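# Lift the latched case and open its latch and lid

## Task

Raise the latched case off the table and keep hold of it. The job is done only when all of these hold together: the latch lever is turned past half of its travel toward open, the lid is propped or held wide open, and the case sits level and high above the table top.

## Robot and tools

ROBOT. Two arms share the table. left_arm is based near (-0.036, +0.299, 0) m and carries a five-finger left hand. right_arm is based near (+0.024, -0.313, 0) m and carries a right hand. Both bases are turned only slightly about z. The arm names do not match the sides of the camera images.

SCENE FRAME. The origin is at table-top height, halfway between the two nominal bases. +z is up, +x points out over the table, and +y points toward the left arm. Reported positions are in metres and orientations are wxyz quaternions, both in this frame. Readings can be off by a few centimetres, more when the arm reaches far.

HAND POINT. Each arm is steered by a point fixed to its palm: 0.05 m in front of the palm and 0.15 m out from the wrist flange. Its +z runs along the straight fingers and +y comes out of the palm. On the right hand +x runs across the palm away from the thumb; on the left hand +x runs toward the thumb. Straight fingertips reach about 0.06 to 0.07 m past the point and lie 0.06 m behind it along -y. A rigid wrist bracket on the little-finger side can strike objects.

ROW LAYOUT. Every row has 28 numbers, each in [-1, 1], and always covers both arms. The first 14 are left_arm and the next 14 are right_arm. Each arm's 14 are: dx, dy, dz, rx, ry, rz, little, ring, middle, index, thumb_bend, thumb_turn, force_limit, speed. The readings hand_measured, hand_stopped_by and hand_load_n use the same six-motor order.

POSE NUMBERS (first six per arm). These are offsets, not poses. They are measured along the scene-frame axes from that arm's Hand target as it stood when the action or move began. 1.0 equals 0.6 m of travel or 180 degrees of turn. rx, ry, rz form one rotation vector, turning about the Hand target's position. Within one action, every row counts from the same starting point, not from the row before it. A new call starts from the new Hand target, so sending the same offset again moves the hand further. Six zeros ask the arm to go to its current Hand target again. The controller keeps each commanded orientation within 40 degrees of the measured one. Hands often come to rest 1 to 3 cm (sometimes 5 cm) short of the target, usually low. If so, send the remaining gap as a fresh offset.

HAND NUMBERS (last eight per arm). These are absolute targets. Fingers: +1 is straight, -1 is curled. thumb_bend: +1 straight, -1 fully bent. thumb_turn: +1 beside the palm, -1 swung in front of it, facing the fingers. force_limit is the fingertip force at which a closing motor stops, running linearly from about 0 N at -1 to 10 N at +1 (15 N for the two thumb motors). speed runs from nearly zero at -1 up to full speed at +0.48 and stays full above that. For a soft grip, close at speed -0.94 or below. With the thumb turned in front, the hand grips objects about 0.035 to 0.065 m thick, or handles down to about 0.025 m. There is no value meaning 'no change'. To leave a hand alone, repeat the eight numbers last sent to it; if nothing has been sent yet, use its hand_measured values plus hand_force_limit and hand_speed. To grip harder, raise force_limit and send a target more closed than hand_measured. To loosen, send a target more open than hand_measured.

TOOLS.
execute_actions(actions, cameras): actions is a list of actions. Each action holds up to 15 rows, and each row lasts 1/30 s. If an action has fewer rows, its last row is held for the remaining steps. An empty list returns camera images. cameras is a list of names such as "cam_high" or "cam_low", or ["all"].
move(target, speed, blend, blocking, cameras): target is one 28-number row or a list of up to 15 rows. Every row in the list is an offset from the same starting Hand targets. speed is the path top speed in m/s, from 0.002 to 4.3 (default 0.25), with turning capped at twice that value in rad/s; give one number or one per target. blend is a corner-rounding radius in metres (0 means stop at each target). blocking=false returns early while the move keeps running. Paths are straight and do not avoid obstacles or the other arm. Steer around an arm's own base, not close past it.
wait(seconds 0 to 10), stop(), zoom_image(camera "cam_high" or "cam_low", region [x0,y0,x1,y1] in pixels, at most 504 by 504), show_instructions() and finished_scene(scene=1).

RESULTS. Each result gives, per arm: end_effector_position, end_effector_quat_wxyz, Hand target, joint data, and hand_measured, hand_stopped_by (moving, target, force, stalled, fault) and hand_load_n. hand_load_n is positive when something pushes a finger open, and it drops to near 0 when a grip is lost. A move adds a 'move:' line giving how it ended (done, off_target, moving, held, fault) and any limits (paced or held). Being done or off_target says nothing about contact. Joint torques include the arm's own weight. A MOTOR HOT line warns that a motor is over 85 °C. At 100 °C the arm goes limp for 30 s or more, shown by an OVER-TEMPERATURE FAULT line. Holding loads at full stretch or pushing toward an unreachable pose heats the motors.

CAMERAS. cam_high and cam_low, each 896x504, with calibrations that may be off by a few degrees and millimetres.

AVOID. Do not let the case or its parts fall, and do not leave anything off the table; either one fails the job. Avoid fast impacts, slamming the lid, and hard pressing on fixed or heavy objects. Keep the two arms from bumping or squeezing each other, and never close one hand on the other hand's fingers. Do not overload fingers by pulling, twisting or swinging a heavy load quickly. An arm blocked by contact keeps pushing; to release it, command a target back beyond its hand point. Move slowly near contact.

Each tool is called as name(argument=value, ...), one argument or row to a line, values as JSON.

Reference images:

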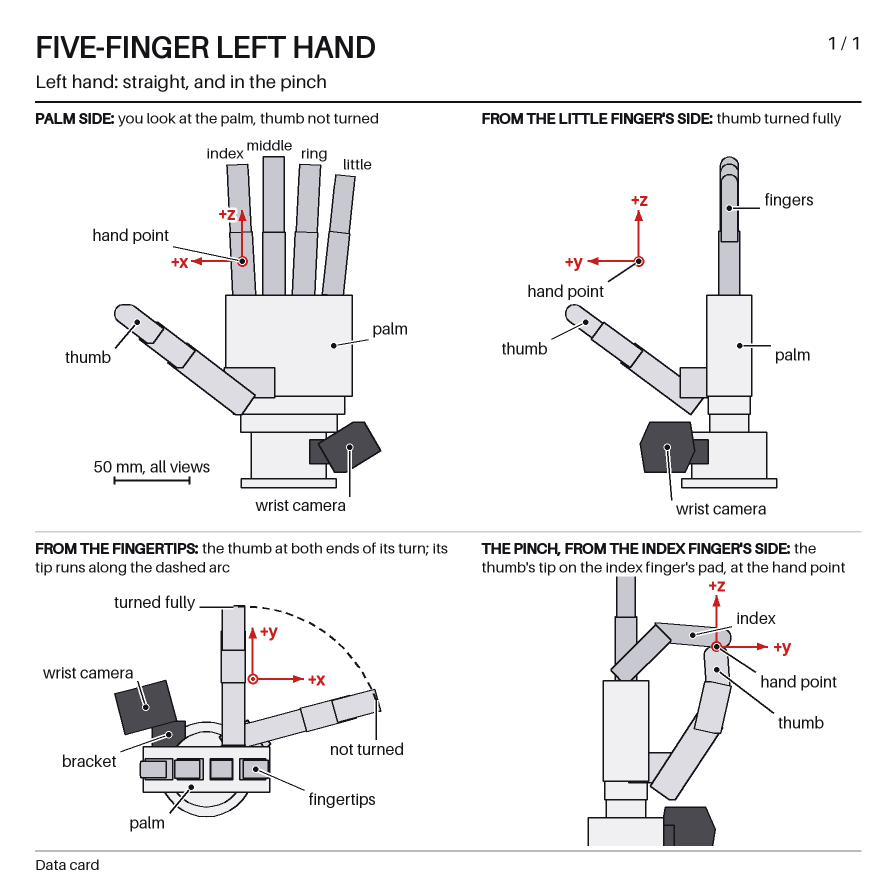

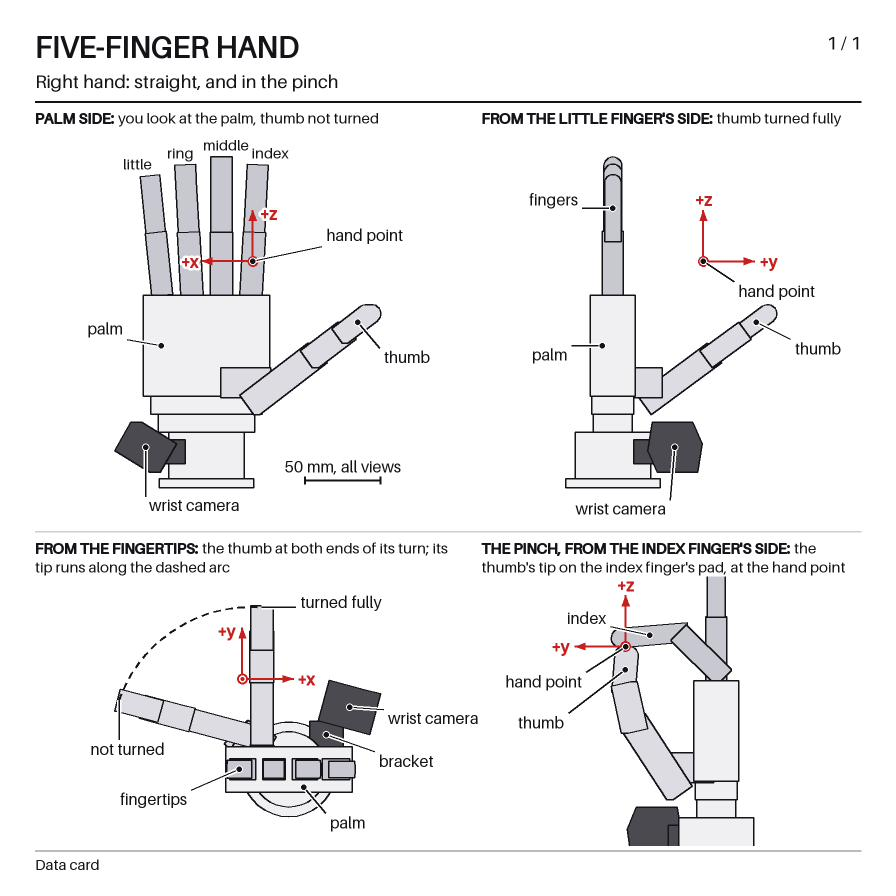

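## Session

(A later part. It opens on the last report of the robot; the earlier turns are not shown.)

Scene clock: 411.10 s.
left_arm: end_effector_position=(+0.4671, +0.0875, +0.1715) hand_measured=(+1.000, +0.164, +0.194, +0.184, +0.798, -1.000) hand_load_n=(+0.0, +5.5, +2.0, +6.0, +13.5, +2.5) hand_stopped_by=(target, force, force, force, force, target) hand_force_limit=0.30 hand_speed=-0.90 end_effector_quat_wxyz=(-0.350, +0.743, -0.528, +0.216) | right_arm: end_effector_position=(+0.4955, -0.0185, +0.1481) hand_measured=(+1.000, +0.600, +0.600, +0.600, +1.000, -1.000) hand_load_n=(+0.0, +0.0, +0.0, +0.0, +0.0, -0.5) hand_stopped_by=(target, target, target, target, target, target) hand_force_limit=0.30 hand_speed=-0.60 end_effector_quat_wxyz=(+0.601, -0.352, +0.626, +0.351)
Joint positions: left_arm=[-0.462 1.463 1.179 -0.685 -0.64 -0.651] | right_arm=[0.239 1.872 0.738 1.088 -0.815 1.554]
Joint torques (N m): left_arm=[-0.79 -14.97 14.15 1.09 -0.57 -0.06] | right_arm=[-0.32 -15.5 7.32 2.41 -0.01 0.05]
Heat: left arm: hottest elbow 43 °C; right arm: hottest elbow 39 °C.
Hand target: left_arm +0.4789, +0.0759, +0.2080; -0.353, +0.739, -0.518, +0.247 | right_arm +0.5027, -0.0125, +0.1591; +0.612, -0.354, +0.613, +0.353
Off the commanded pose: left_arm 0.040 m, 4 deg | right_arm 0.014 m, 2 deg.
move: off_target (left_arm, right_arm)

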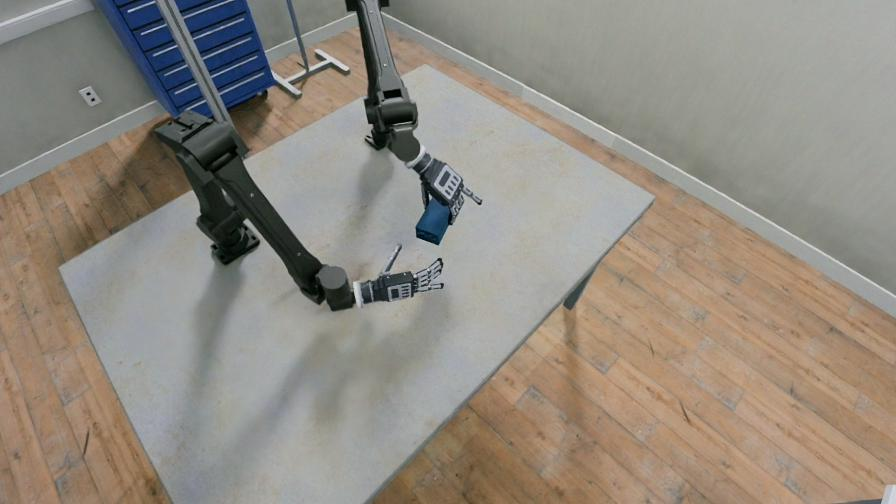

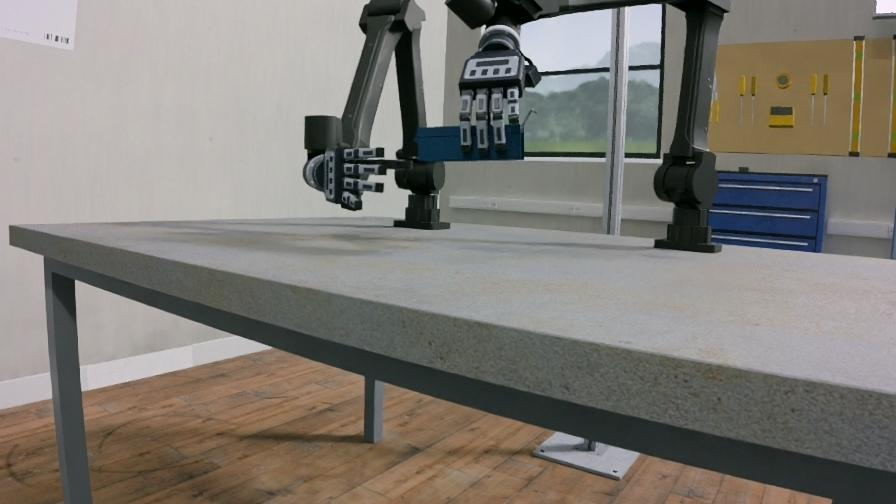

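move(
  target=[0.0, 0.0, 0.0, 0, 0, 0, 1, -0.6, -0.6, -0.5, 0.6, -1, 0.3, -0.9, -0.0187, 0.0608, 0.0215, 0, 0, 0, 1, 0.6, 0.6, 0.6, 1, -1, 0.3, -0.6],
  speed=0.08,
  cameras=["cam_low", "cam_high"],
)

zoom_image(
  camera="cam_low",
  region=[340, 60, 540, 220],
)

zoom_image(
  camera="cam_high",
  region=[370, 160, 490, 280],
)

Scene clock: 413.33 s.
left_arm: end_effector_position=(+0.4671, +0.0875, +0.1715) hand_measured=(+1.000, +0.164, +0.194, +0.184, +0.798, -1.000) hand_load_n=(+0.0, +5.5, +2.0, +6.0, +13.5, +2.5) hand_stopped_by=(target, force, force, force, force, target) hand_force_limit=0.30 hand_speed=-0.90 end_effector_quat_wxyz=(-0.350, +0.743, -0.528, +0.216) | right_arm: end_effector_position=(+0.4854, +0.0174, +0.1561) hand_measured=(+1.000, +0.600, +0.600, +0.600, +1.000, -1.000) hand_load_n=(+0.0, +0.0, +0.0, +0.0, +0.0, +0.0) hand_stopped_by=(target, target, target, target, target, target) hand_force_limit=0.30 hand_speed=-0.60 end_effector_quat_wxyz=(+0.606, -0.354, +0.621, +0.349)
Joint positions: left_arm=[-0.462 1.463 1.179 -0.685 -0.64 -0.651] | right_arm=[0.325 1.856 0.738 1.088 -0.73 1.557]
Joint torques (N m): left_arm=[-0.73 -14.97 14.17 1.11 -0.57 -0.06] | right_arm=[-0.32 -17.44 7.31 1.1 0 0.04]
Heat: left arm: hottest elbow 43 °C; right arm: hottest elbow 39 °C.
Hand target: left_arm +0.4789, +0.0759, +0.2080; -0.353, +0.739, -0.518, +0.247 | right_arm +0.4914, +0.0239, +0.1721; +0.613, -0.354, +0.612, +0.353
Off the commanded pose: left_arm 0.040 m, 4 deg | right_arm 0.018 m, 1 deg.
move: off_target (left_arm, right_arm)

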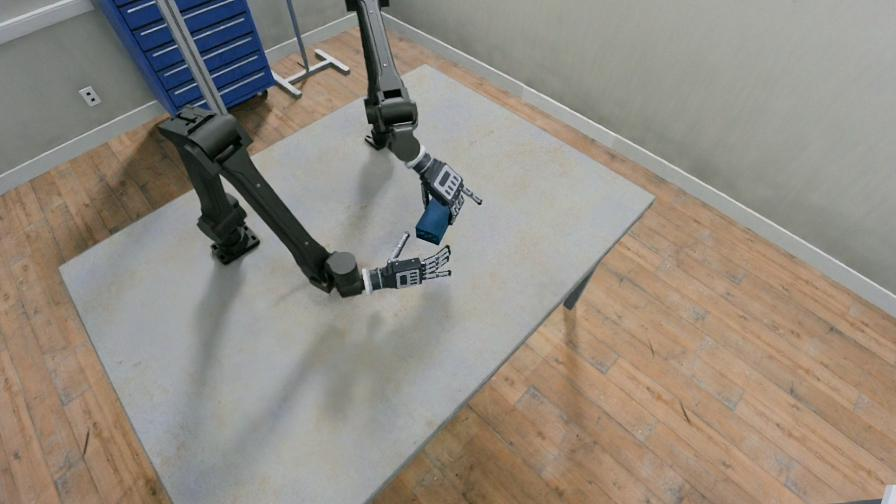

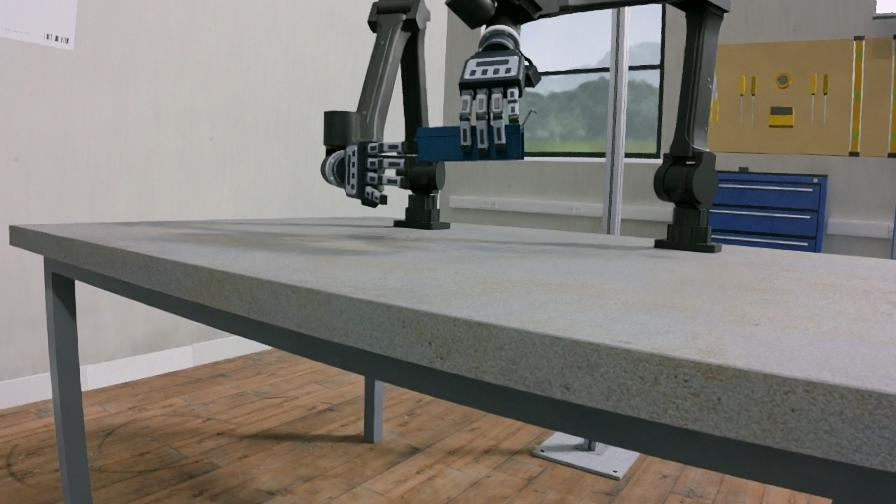

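Scaled by 2.520 from the camera's 896x504 image, which has a finer 1280x720 frame.

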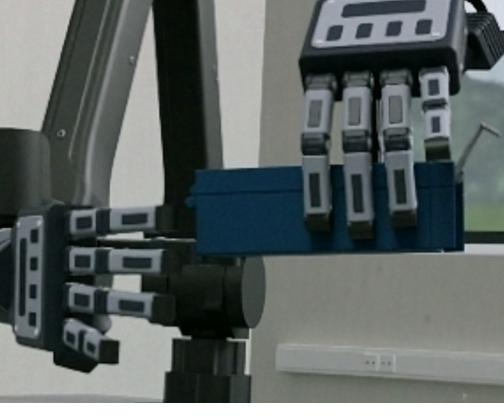

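Scaled by 4.200 from the camera's 896x504 image, which has a finer 1280x720 frame.

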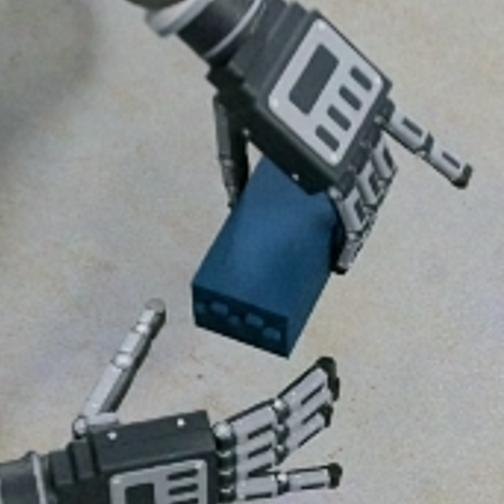

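move(
  target=[0.0, 0.0, 0.0, 0, 0, 0, 1, -0.6, -0.6, -0.5, 0.6, -1, 0.3, -0.9, -0.0237, 0.0722, 0.0167, 0, 0, 0, 1, 0.6, 0.6, 0.6, 1, -1, 0.3, -0.6],
  speed=0.06,
  cameras=["cam_low", "cam_high"],
)

zoom_image(
  camera="cam_low",
  region=[360, 80, 540, 210],
)

zoom_image(
  camera="cam_high",
  region=[370, 160, 490, 280],
)

Scene clock: 415.47 s.
left_arm: end_effector_position=(+0.4671, +0.0875, +0.1715) hand_measured=(+1.000, +0.164, +0.194, +0.184, +0.798, -1.000) hand_load_n=(+0.0, +5.5, +2.0, +6.0, +13.5, +2.5) hand_stopped_by=(target, force, force, force, force, target) hand_force_limit=0.30 hand_speed=-0.90 end_effector_quat_wxyz=(-0.350, +0.743, -0.528, +0.216) | right_arm: end_effector_position=(+0.4703, +0.0585, +0.1610) hand_measured=(+1.000, +0.600, +0.600, +0.600, +1.000, -1.000) hand_load_n=(+0.0, +0.5, +0.0, +0.0, +0.0, -0.5) hand_stopped_by=(target, target, target, target, target, target) hand_force_limit=0.30 hand_speed=-0.60 end_effector_quat_wxyz=(+0.602, -0.354, +0.625, +0.348)
Joint positions: left_arm=[-0.462 1.463 1.179 -0.685 -0.64 -0.651] | right_arm=[0.425 1.833 0.738 1.055 -0.628 1.557]
Joint torques (N m): left_arm=[-0.79 -15.03 14.16 1.07 -0.57 -0.07] | right_arm=[-0.21 -17.55 8.18 1.21 0.01 0.04]
Heat: left arm: hottest elbow 44 °C; right arm: hottest elbow 39 °C.
Hand target: left_arm +0.4789, +0.0759, +0.2080; -0.353, +0.739, -0.518, +0.247 | right_arm +0.4773, +0.0672, +0.1820; +0.613, -0.354, +0.613, +0.353
Off the commanded pose: left_arm 0.040 m, 4 deg | right_arm 0.024 m, 2 deg.
move: off_target (left_arm, right_arm)

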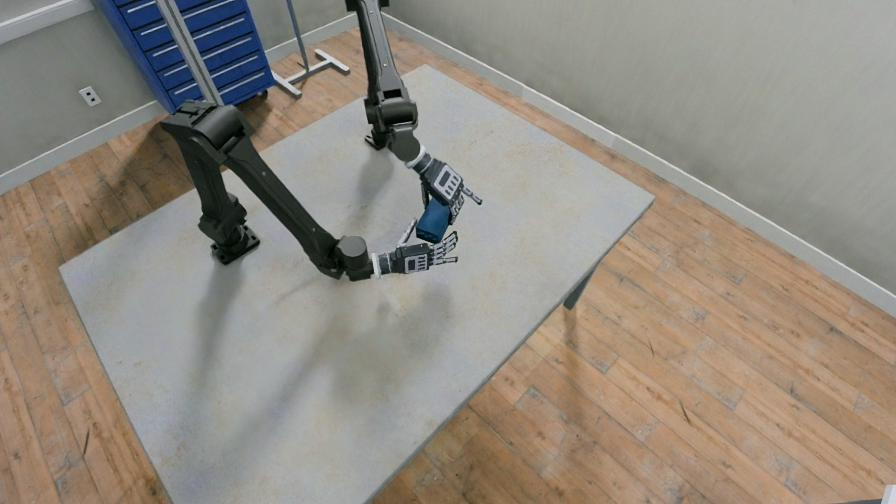

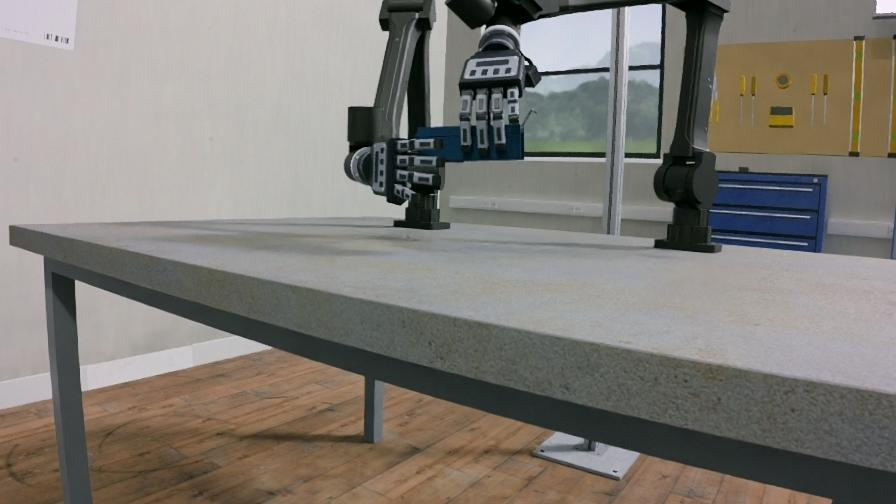

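Scaled by 2.800 from the camera's 896x504 image, which has a finer 1280x720 frame.

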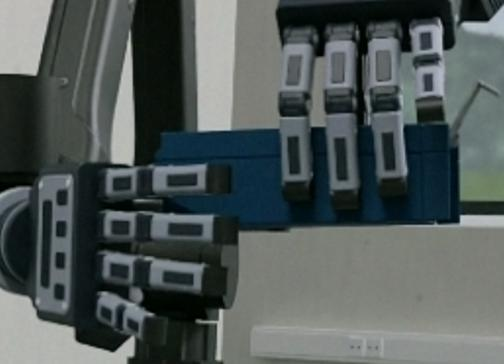

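Scaled by 4.200 from the camera's 896x504 image, which has a finer 1280x720 frame.

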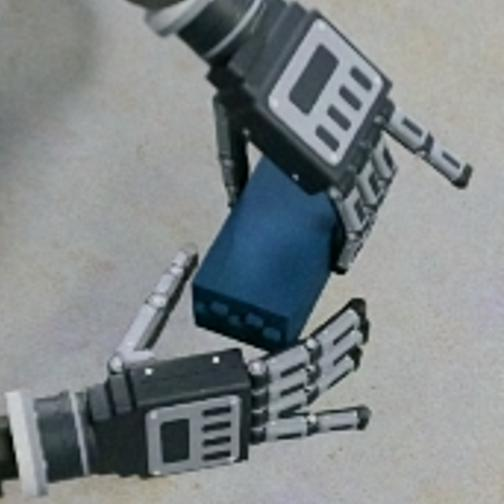

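move(
  target=[0.0, 0.0, 0.0, 0, 0, 0, 1, -0.6, -0.6, -0.5, 0.6, -1, 0.3, -0.9, 0.0033, 0.0033, 0.01, 0, 0, 0, 1, 0.6, 0.6, 0.6, 1, -1, 0.3, -0.6],
  speed=0.06,
  cameras=["cam_low"],
)

zoom_image(
  camera="cam_low",
  region=[400, 100, 540, 200],
)

Scene clock: 417.13 s.
left_arm: end_effector_position=(+0.4671, +0.0875, +0.1715) hand_measured=(+1.000, +0.164, +0.194, +0.184, +0.798, -1.000) hand_load_n=(+0.0, +5.5, +2.0, +6.0, +13.5, +2.5) hand_stopped_by=(target, force, force, force, force, target) hand_force_limit=0.30 hand_speed=-0.90 end_effector_quat_wxyz=(-0.350, +0.743, -0.528, +0.216) | right_arm: end_effector_position=(+0.4734, +0.0607, +0.1681) hand_measured=(+1.000, +0.600, +0.600, +0.600, +1.000, -1.000) hand_load_n=(+0.0, +0.0, +0.0, +0.0, +0.0, -0.5) hand_stopped_by=(target, target, target, target, target, target) hand_force_limit=0.30 hand_speed=-0.60 end_effector_quat_wxyz=(+0.603, -0.354, +0.624, +0.348)
Joint positions: left_arm=[-0.462 1.463 1.179 -0.685 -0.64 -0.651] | right_arm=[0.427 1.82 0.75 1.034 -0.625 1.557]
Joint torques (N m): left_arm=[-0.91 -15.15 14.17 1.07 -0.57 -0.07] | right_arm=[-0.15 -17.55 8.13 1.21 0.01 0.04]
Heat: left arm: hottest elbow 44 °C; right arm: hottest elbow 39 °C.
Hand target: left_arm +0.4789, +0.0759, +0.2080; -0.353, +0.739, -0.518, +0.247 | right_arm +0.4791, +0.0693, +0.1881; +0.613, -0.354, +0.612, +0.353
Off the commanded pose: left_arm 0.040 m, 4 deg | right_arm 0.022 m, 2 deg.
move: off_target (left_arm, right_arm)
Images, in order (width x height): cam_low 896x504.

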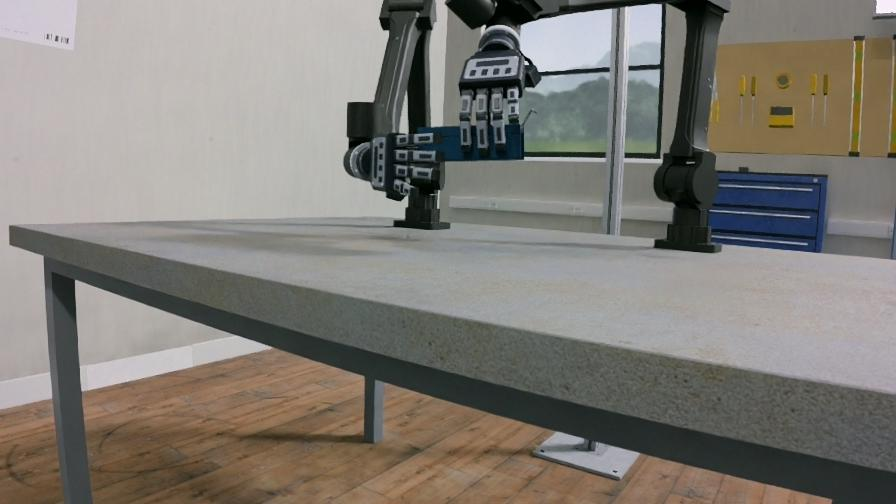

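Scaled by 3.600 from the camera's 896x504 image, which has a finer 1280x720 frame.

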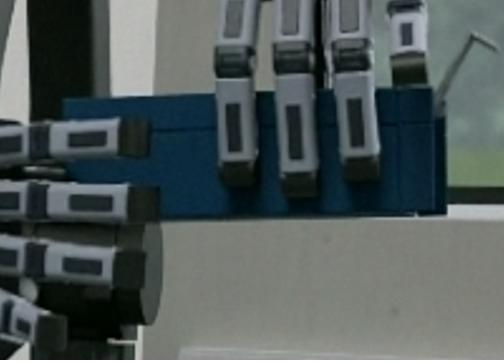

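move(
  target=[0.0, 0.0, 0.0, 0, 0, 0, 1, -0.6, -0.6, -0.5, 0.6, -1, 0.3, -0.9, 0.0, 0.0017, -0.01, 0, 0, 0, 1, 0.6, 0.6, 0.6, 1, -1, 0.3, -0.6],
  speed=0.06,
  cameras=["cam_low"],
)

zoom_image(
  camera="cam_low",
  region=[400, 100, 540, 200],
)

Scene clock: 418.20 s.
left_arm: end_effector_position=(+0.4671, +0.0875, +0.1715) hand_measured=(+1.000, +0.164, +0.194, +0.184, +0.798, -1.000) hand_load_n=(+0.0, +5.5, +2.0, +6.0, +13.5, +2.5) hand_stopped_by=(target, force, force, force, force, target) hand_force_limit=0.30 hand_speed=-0.90 end_effector_quat_wxyz=(-0.350, +0.743, -0.528, +0.216) | right_arm: end_effector_position=(+0.4734, +0.0611, +0.1681) hand_measured=(+1.000, +0.600, +0.600, +0.600, +1.000, -1.000) hand_load_n=(+0.0, -0.5, +0.0, +0.0, +0.0, -0.5) hand_stopped_by=(target, target, target, target, target, target) hand_force_limit=0.30 hand_speed=-0.60 end_effector_quat_wxyz=(+0.604, -0.353, +0.625, +0.347)
Joint positions: left_arm=[-0.462 1.463 1.179 -0.685 -0.64 -0.651] | right_arm=[0.428 1.82 0.75 1.033 -0.623 1.557]
Joint torques (N m): left_arm=[-0.85 -15.15 14.17 1.05 -0.56 -0.06] | right_arm=[-0.15 -16.09 8.17 1.81 0 0.04]
Heat: left arm: hottest elbow 44 °C; right arm: hottest elbow 38 °C.
Hand target: left_arm +0.4789, +0.0759, +0.2080; -0.353, +0.739, -0.518, +0.247 | right_arm +0.4793, +0.0702, +0.1821; +0.613, -0.354, +0.612, +0.353
Off the commanded pose: left_arm 0.040 m, 4 deg | right_arm 0.018 m, 2 deg.
move: off_target (left_arm, right_arm)
Images, in order (width x height): cam_low 896x504.

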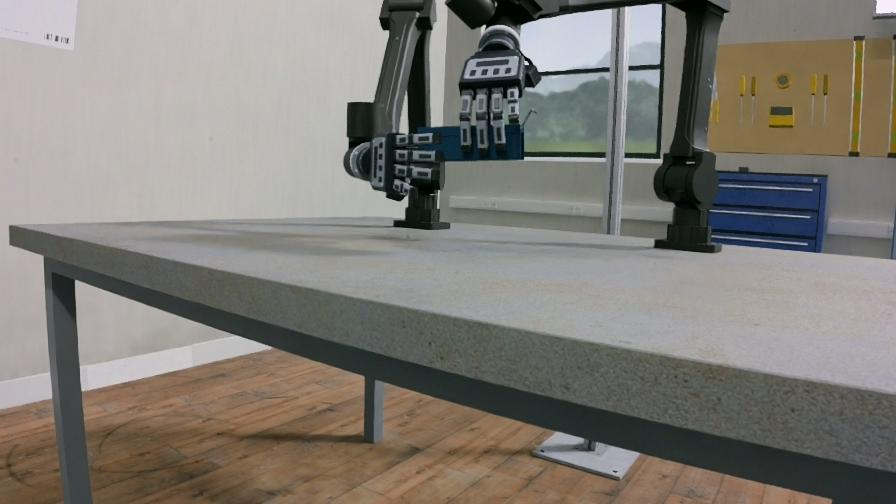

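Scaled by 3.600 from the camera's 896x504 image, which has a finer 1280x720 frame.

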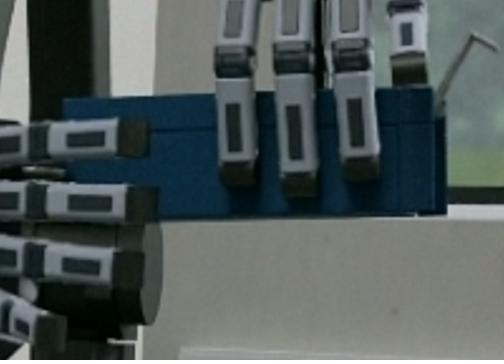

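move(
  target=[0.0, 0.0, 0.0, 0, 0, 0, 1, -0.6, -0.6, -0.5, 0.6, -1, 0.3, -0.9, 0.0, 0.0, -0.0083, 0, 0, 0, 1, 0.6, 0.6, 0.6, 1, -1, 0.3, -0.6],
  speed=0.06,
  cameras=["cam_low"],
)

zoom_image(
  camera="cam_low",
  region=[400, 100, 540, 200],
)

Scene clock: 419.20 s.
left_arm: end_effector_position=(+0.4671, +0.0875, +0.1715) hand_measured=(+1.000, +0.164, +0.194, +0.184, +0.798, -1.000) hand_load_n=(+0.0, +5.5, +2.0, +5.5, +13.5, +2.5) hand_stopped_by=(target, force, force, force, force, target) hand_force_limit=0.30 hand_speed=-0.90 end_effector_quat_wxyz=(-0.350, +0.743, -0.528, +0.216) | right_arm: end_effector_position=(+0.4734, +0.0611, +0.1681) hand_measured=(+1.000, +0.600, +0.600, +0.600, +1.000, -1.000) hand_load_n=(+0.0, +0.0, +0.0, +0.0, +0.0, +0.0) hand_stopped_by=(target, target, target, target, target, target) hand_force_limit=0.30 hand_speed=-0.60 end_effector_quat_wxyz=(+0.604, -0.353, +0.625, +0.347)
Joint positions: left_arm=[-0.462 1.463 1.179 -0.685 -0.64 -0.651] | right_arm=[0.428 1.82 0.75 1.033 -0.623 1.557]
Joint torques (N m): left_arm=[-0.85 -14.97 14.13 1.09 -0.56 -0.05] | right_arm=[-0.15 -14.8 8.12 2.36 0.01 0.04]
Heat: left arm: hottest elbow 44 °C; right arm: hottest elbow 38 °C.
Hand target: left_arm +0.4789, +0.0759, +0.2080; -0.353, +0.739, -0.518, +0.247 | right_arm +0.4793, +0.0702, +0.1771; +0.613, -0.354, +0.612, +0.353
Off the commanded pose: left_arm 0.040 m, 4 deg | right_arm 0.014 m, 2 deg.
move: off_target (left_arm, right_arm)
Images, in order (width x height): cam_low 896x504.

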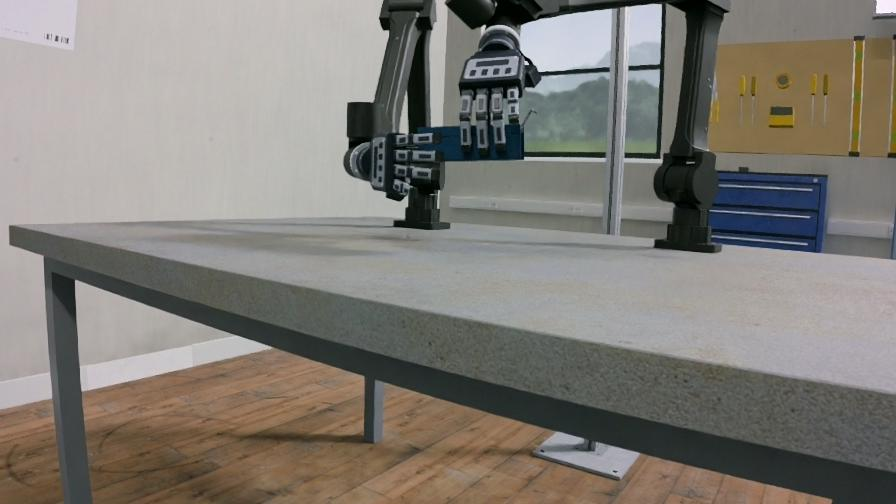

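Scaled by 3.600 from the camera's 896x504 image, which has a finer 1280x720 frame.

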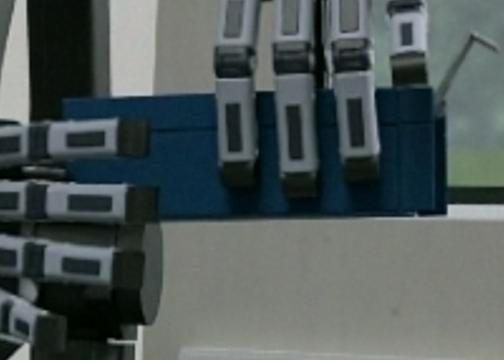

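move(
  target=[0.0, 0.0, 0.0, 0, 0, 0, 1, -0.6, -0.6, -0.5, 0.6, -1, 0.3, -0.9, 0.0, 0.0, -0.0083, 0, 0, 0, 1, 0.6, 0.6, 0.6, 1, -1, 0.3, -0.6],
  speed=0.06,
  cameras=["cam_low"],
)

zoom_image(
  camera="cam_low",
  region=[400, 100, 540, 200],
)

Scene clock: 420.30 s.
left_arm: end_effector_position=(+0.4671, +0.0875, +0.1715) hand_measured=(+1.000, +0.164, +0.194, +0.184, +0.798, -1.000) hand_load_n=(+0.0, +5.5, +1.5, +6.0, +13.5, +2.5) hand_stopped_by=(target, force, force, force, force, target) hand_force_limit=0.30 hand_speed=-0.90 end_effector_quat_wxyz=(-0.350, +0.743, -0.528, +0.216) | right_arm: end_effector_position=(+0.4737, +0.0612, +0.1619) hand_measured=(+1.000, +0.600, +0.600, +0.600, +1.000, -1.000) hand_load_n=(+0.0, +0.0, +0.0, +0.0, +0.0, -0.5) hand_stopped_by=(target, target, target, target, target, target) hand_force_limit=0.30 hand_speed=-0.60 end_effector_quat_wxyz=(+0.602, -0.353, +0.626, +0.348)
Joint positions: left_arm=[-0.462 1.463 1.179 -0.685 -0.64 -0.651] | right_arm=[0.428 1.836 0.75 1.044 -0.623 1.557]
Joint torques (N m): left_arm=[-0.85 -15.03 14.16 1.07 -0.57 -0.06] | right_arm=[-0.09 -15.09 8.01 2.51 0 0.04]
Heat: left arm: hottest elbow 45 °C; right arm: hottest elbow 38 °C.
Hand target: left_arm +0.4789, +0.0759, +0.2080; -0.353, +0.739, -0.518, +0.247 | right_arm +0.4793, +0.0702, +0.1721; +0.613, -0.354, +0.613, +0.353
Off the commanded pose: left_arm 0.040 m, 4 deg | right_arm 0.015 m, 2 deg.
move: off_target (left_arm, right_arm)
Images, in order (width x height): cam_low 896x504.

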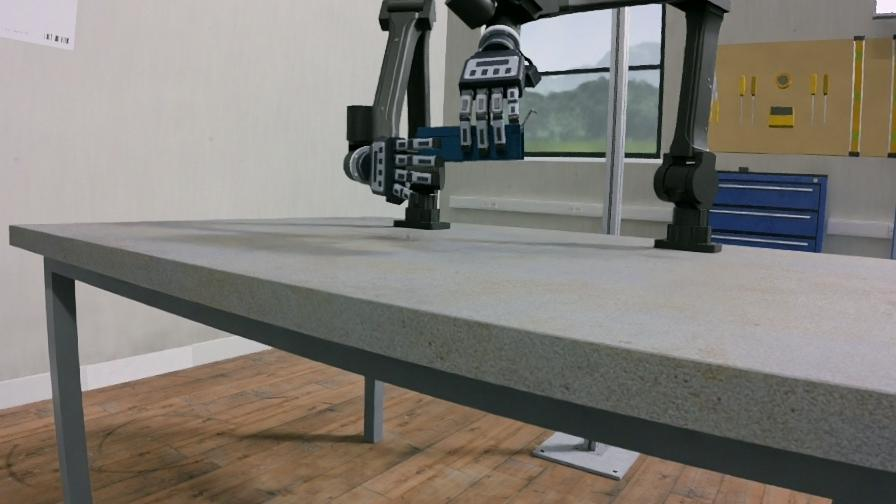

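Scaled by 3.600 from the camera's 896x504 image, which has a finer 1280x720 frame.

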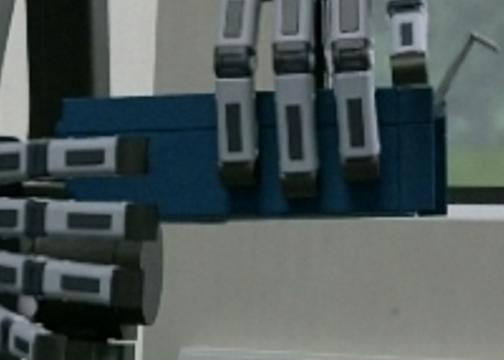

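move(
  target=[0.0, 0.0, 0.0, 0, 0, 0, 1, -0.6, -0.6, -0.5, 0.6, -1, 0.3, -0.9, 0.0, 0.0, 0.0, 0, 0, 0, 1, 0.6, -0.6, -0.6, 0.6, -1, 0.4, -0.9],
  speed=0.06,
  cameras=["cam_low", "cam_high"],
)

zoom_image(
  camera="cam_low",
  region=[400, 100, 540, 200],
)

zoom_image(
  camera="cam_high",
  region=[370, 160, 490, 280],
)

Scene clock: 422.67 s.
left_arm: end_effector_position=(+0.4667, +0.0879, +0.1712) hand_measured=(+1.000, +0.164, +0.194, +0.184, +0.798, -1.000) hand_load_n=(+0.0, +6.5, +1.5, +5.0, +14.0, +1.0) hand_stopped_by=(target, force, force, force, force, target) hand_force_limit=0.30 hand_speed=-0.90 end_effector_quat_wxyz=(-0.350, +0.743, -0.529, +0.215) | right_arm: end_effector_position=(+0.4740, +0.0611, +0.1619) hand_measured=(+1.000, +0.600, +0.194, +0.174, +0.792, -1.000) hand_load_n=(+0.0, +0.0, +5.0, +9.5, +14.5, -0.5) hand_stopped_by=(target, target, force, force, force, target) hand_force_limit=0.40 hand_speed=-0.90 end_effector_quat_wxyz=(+0.602, -0.352, +0.627, +0.348)
Joint positions: left_arm=[-0.462 1.463 1.179 -0.687 -0.64 -0.65] | right_arm=[0.428 1.836 0.75 1.045 -0.622 1.558]
Joint torques (N m): left_arm=[-0.85 -15.03 14.13 1.14 -0.56 -0.07] | right_arm=[-0.09 -15.09 7.94 2.5 -0.07 0.03]
Heat: left arm: hottest elbow 45 °C; right arm: hottest elbow 38 °C.
Hand target: left_arm +0.4789, +0.0760, +0.2080; -0.353, +0.739, -0.518, +0.247 | right_arm +0.4792, +0.0702, +0.1722; +0.613, -0.354, +0.612, +0.353
Off the commanded pose: left_arm 0.041 m, 4 deg | right_arm 0.015 m, 2 deg.
move: off_target (left_arm, right_arm)

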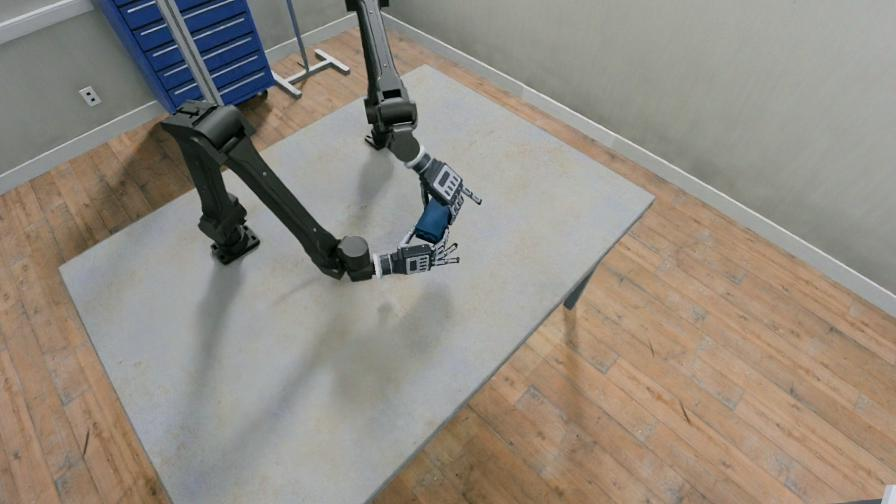

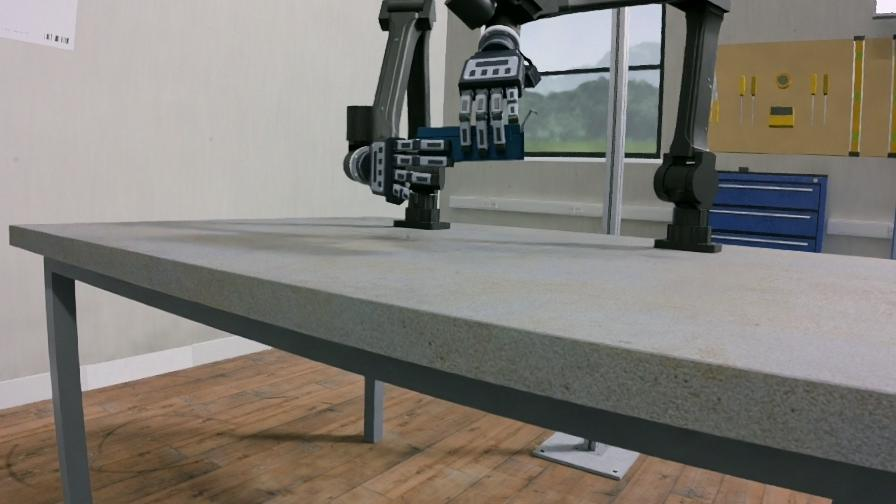

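Scaled by 3.600 from the camera's 896x504 image, which has a finer 1280x720 frame.

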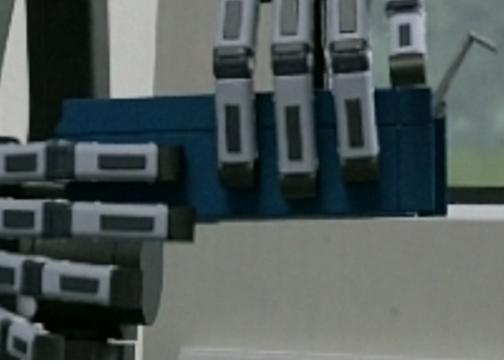

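Scaled by 4.200 from the camera's 896x504 image, which has a finer 1280x720 frame.

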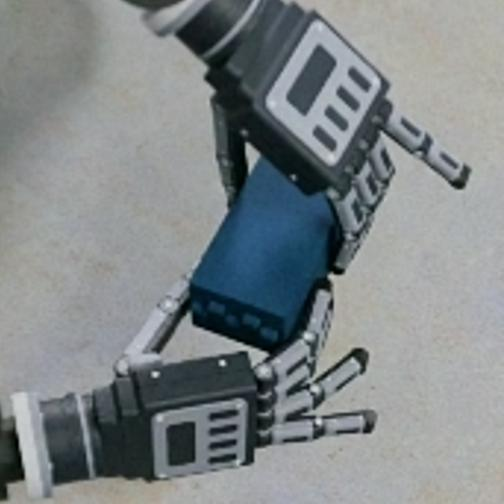

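move(
  target=[0.0, 0.0, 0.0, 0, 0, 0, 1, -0.6, -0.6, -0.5, 0.6, -1, 0.3, -0.9, 0.0, 0.0, 0.0, 0, 0, 0, 1, 0.6, -0.7, -0.6, 0.6, -1, 0.4, -0.94],
  speed=0.06,
)

Scene clock: 424.00 s.
left_arm: end_effector_position=(+0.4667, +0.0879, +0.1712) hand_measured=(+1.000, +0.164, +0.194, +0.184, +0.798, -1.000) hand_load_n=(+0.0, +6.5, +2.0, +5.0, +14.0, +0.0) hand_stopped_by=(target, force, force, force, force, target) hand_force_limit=0.30 hand_speed=-0.90 end_effector_quat_wxyz=(-0.350, +0.743, -0.529, +0.215) | right_arm: end_effector_position=(+0.4740, +0.0611, +0.1616) hand_measured=(+1.000, +0.600, +0.190, +0.174, +0.792, -1.000) hand_load_n=(+0.0, +0.0, +7.0, +8.5, +15.0, -0.5) hand_stopped_by=(target, target, force, force, force, target) hand_force_limit=0.40 hand_speed=-0.94 end_effector_quat_wxyz=(+0.602, -0.352, +0.627, +0.348)
Joint positions: left_arm=[-0.462 1.463 1.179 -0.687 -0.64 -0.65] | right_arm=[0.428 1.836 0.75 1.045 -0.622 1.558]
Joint torques (N m): left_arm=[-0.85 -14.97 14.13 1.09 -0.56 -0.07] | right_arm=[-0.09 -15.09 7.94 2.5 -0.07 0.03]
Heat: left arm: hottest elbow 45 °C; right arm: hottest elbow 38 °C.
Hand target: left_arm +0.4789, +0.0760, +0.2080; -0.353, +0.739, -0.517, +0.247 | right_arm +0.4792, +0.0702, +0.1720; +0.613, -0.354, +0.613, +0.353
Off the commanded pose: left_arm 0.041 m, 4 deg | right_arm 0.015 m, 2 deg.
move: off_target (left_arm, right_arm)

move(
  target=[-0.0167, 0.0117, -0.0433, 0, 0, 0, 1, -0.6, -0.6, -0.5, 0.6, -1, 0.3, -0.9, 0.0, 0.0, 0.0333, 0, 0, 0, 1, 0.6, -0.7, -0.6, 0.6, -1, 0.4, -0.94],
  speed=0.03,
  cameras=["cam_low"],
)

zoom_image(
  camera="cam_low",
  region=[400, 90, 560, 210],
)

Scene clock: 425.97 s.
left_arm: end_effector_position=(+0.4664, +0.0881, +0.1718) hand_measured=(+1.000, +0.164, +0.194, +0.184, +0.798, -1.000) hand_load_n=(+0.0, +6.5, +2.0, +5.5, +13.0, +0.5) hand_stopped_by=(target, force, force, force, force, target) hand_force_limit=0.30 hand_speed=-0.90 end_effector_quat_wxyz=(-0.352, +0.742, -0.523, +0.229) | right_arm: end_effector_position=(+0.4741, +0.0612, +0.1643) hand_measured=(+1.000, +0.600, +0.190, +0.174, +0.792, -1.000) hand_load_n=(+0.0, +0.0, +8.5, +6.5, +14.5, -8.5) hand_stopped_by=(target, target, force, force, force, target) hand_force_limit=0.40 hand_speed=-0.94 end_effector_quat_wxyz=(+0.600, -0.354, +0.629, +0.345)
Joint positions: left_arm=[-0.462 1.446 1.152 -0.645 -0.64 -0.647] | right_arm=[0.428 1.822 0.75 1.021 -0.62 1.55]
Joint torques (N m): left_arm=[-0.67 -14.15 9.44 2.28 -0.51 -0.08] | right_arm=[-0.09 -18.61 8.2 1.28 -0.15 0.1]
Heat: left arm: hottest elbow 45 °C; right arm: hottest elbow 38 °C.
Hand target: left_arm +0.4690, +0.0829, +0.1820; -0.353, +0.739, -0.517, +0.247 | right_arm +0.4792, +0.0702, +0.1921; +0.613, -0.354, +0.613, +0.353
Off the commanded pose: left_arm 0.012 m, 2 deg | right_arm 0.030 m, 3 deg.
move: off_target (left_arm, right_arm)
Images, in order (width x height): cam_low 896x504.

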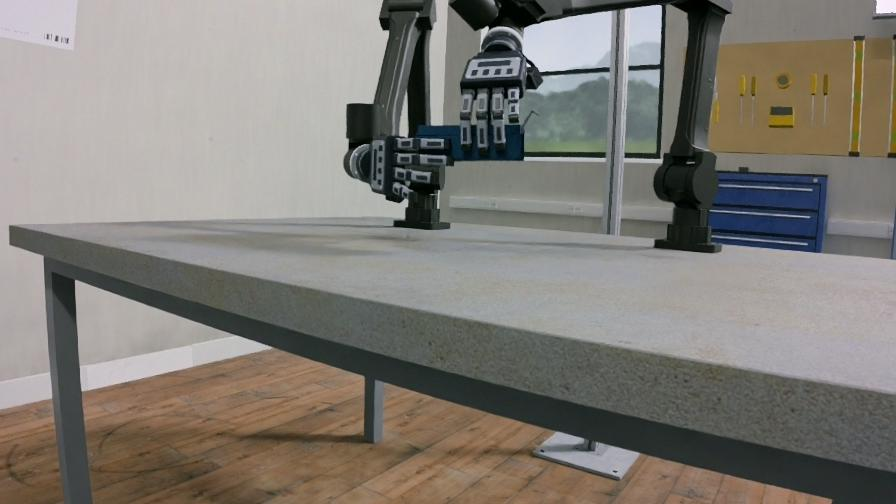

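Scaled by 3.150 from the camera's 896x504 image, which has a finer 1280x720 frame.

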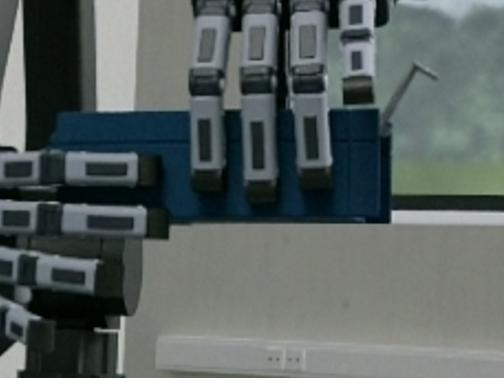

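move(
  target=[0.0, 0.0, 0.0, 0, 0, 0, 1, 0.3, 0.3, 0.3, 0.9, -1, 0.3, -0.9, 0.0, 0.0, 0.0, 0, 0, 0, 1, 0.6, -0.7, -0.6, 0.6, -1, 0.4, -0.94],
  speed=0.03,
  cameras=["cam_low", "cam_high"],
)

zoom_image(
  camera="cam_low",
  region=[400, 90, 560, 210],
)

Scene clock: 427.30 s.
left_arm: end_effector_position=(+0.4676, +0.0873, +0.1727) hand_measured=(+1.000, +0.300, +0.300, +0.300, +0.900, -1.000) hand_load_n=(+0.0, +0.0, +0.0, +0.0, -0.5, +0.0) hand_stopped_by=(target, target, target, target, target, target) hand_force_limit=0.30 hand_speed=-0.90 end_effector_quat_wxyz=(-0.352, +0.742, -0.522, +0.232) | right_arm: end_effector_position=(+0.4743, +0.0611, +0.1644) hand_measured=(+1.000, +0.600, +0.190, +0.174, +0.792, -1.000) hand_load_n=(+0.0, +0.0, +7.5, +8.0, +15.0, -2.0) hand_stopped_by=(target, target, force, force, force, target) hand_force_limit=0.40 hand_speed=-0.94 end_effector_quat_wxyz=(+0.599, -0.354, +0.630, +0.345)
Joint positions: left_arm=[-0.462 1.445 1.152 -0.638 -0.64 -0.647] | right_arm=[0.428 1.82 0.75 1.017 -0.619 1.55]
Joint torques (N m): left_arm=[-0.79 -14.1 9.48 2.02 -0.52 -0.08] | right_arm=[-0.15 -18.49 8.21 1.39 -0.2 0.11]
Heat: left arm: hottest elbow 45 °C; right arm: hottest elbow 38 °C.
Hand target: left_arm +0.4689, +0.0831, +0.1820; -0.353, +0.739, -0.517, +0.247 | right_arm +0.4792, +0.0702, +0.1921; +0.613, -0.354, +0.612, +0.353
Off the commanded pose: left_arm 0.010 m, 2 deg | right_arm 0.030 m, 3 deg.
move: off_target (right_arm)

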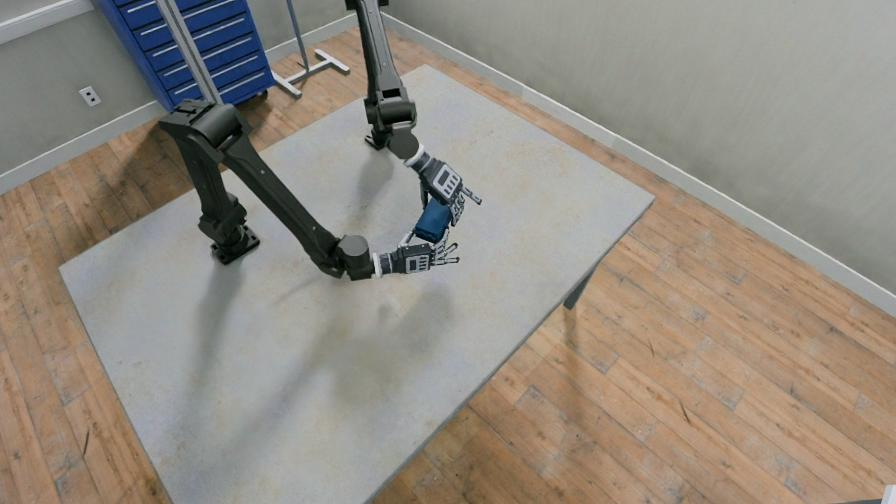

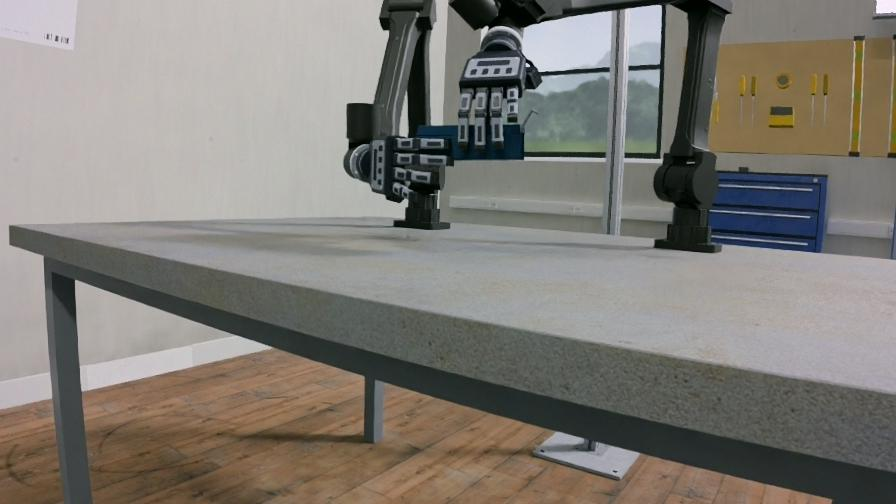

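Scaled by 3.150 from the camera's 896x504 image, which has a finer 1280x720 frame.

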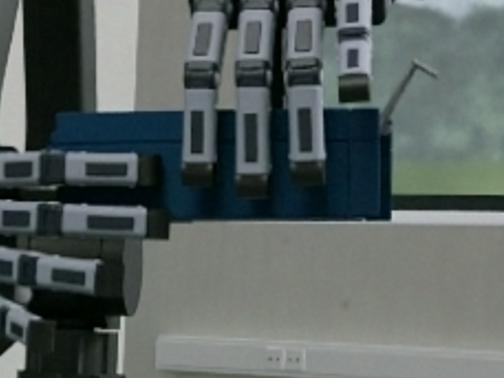

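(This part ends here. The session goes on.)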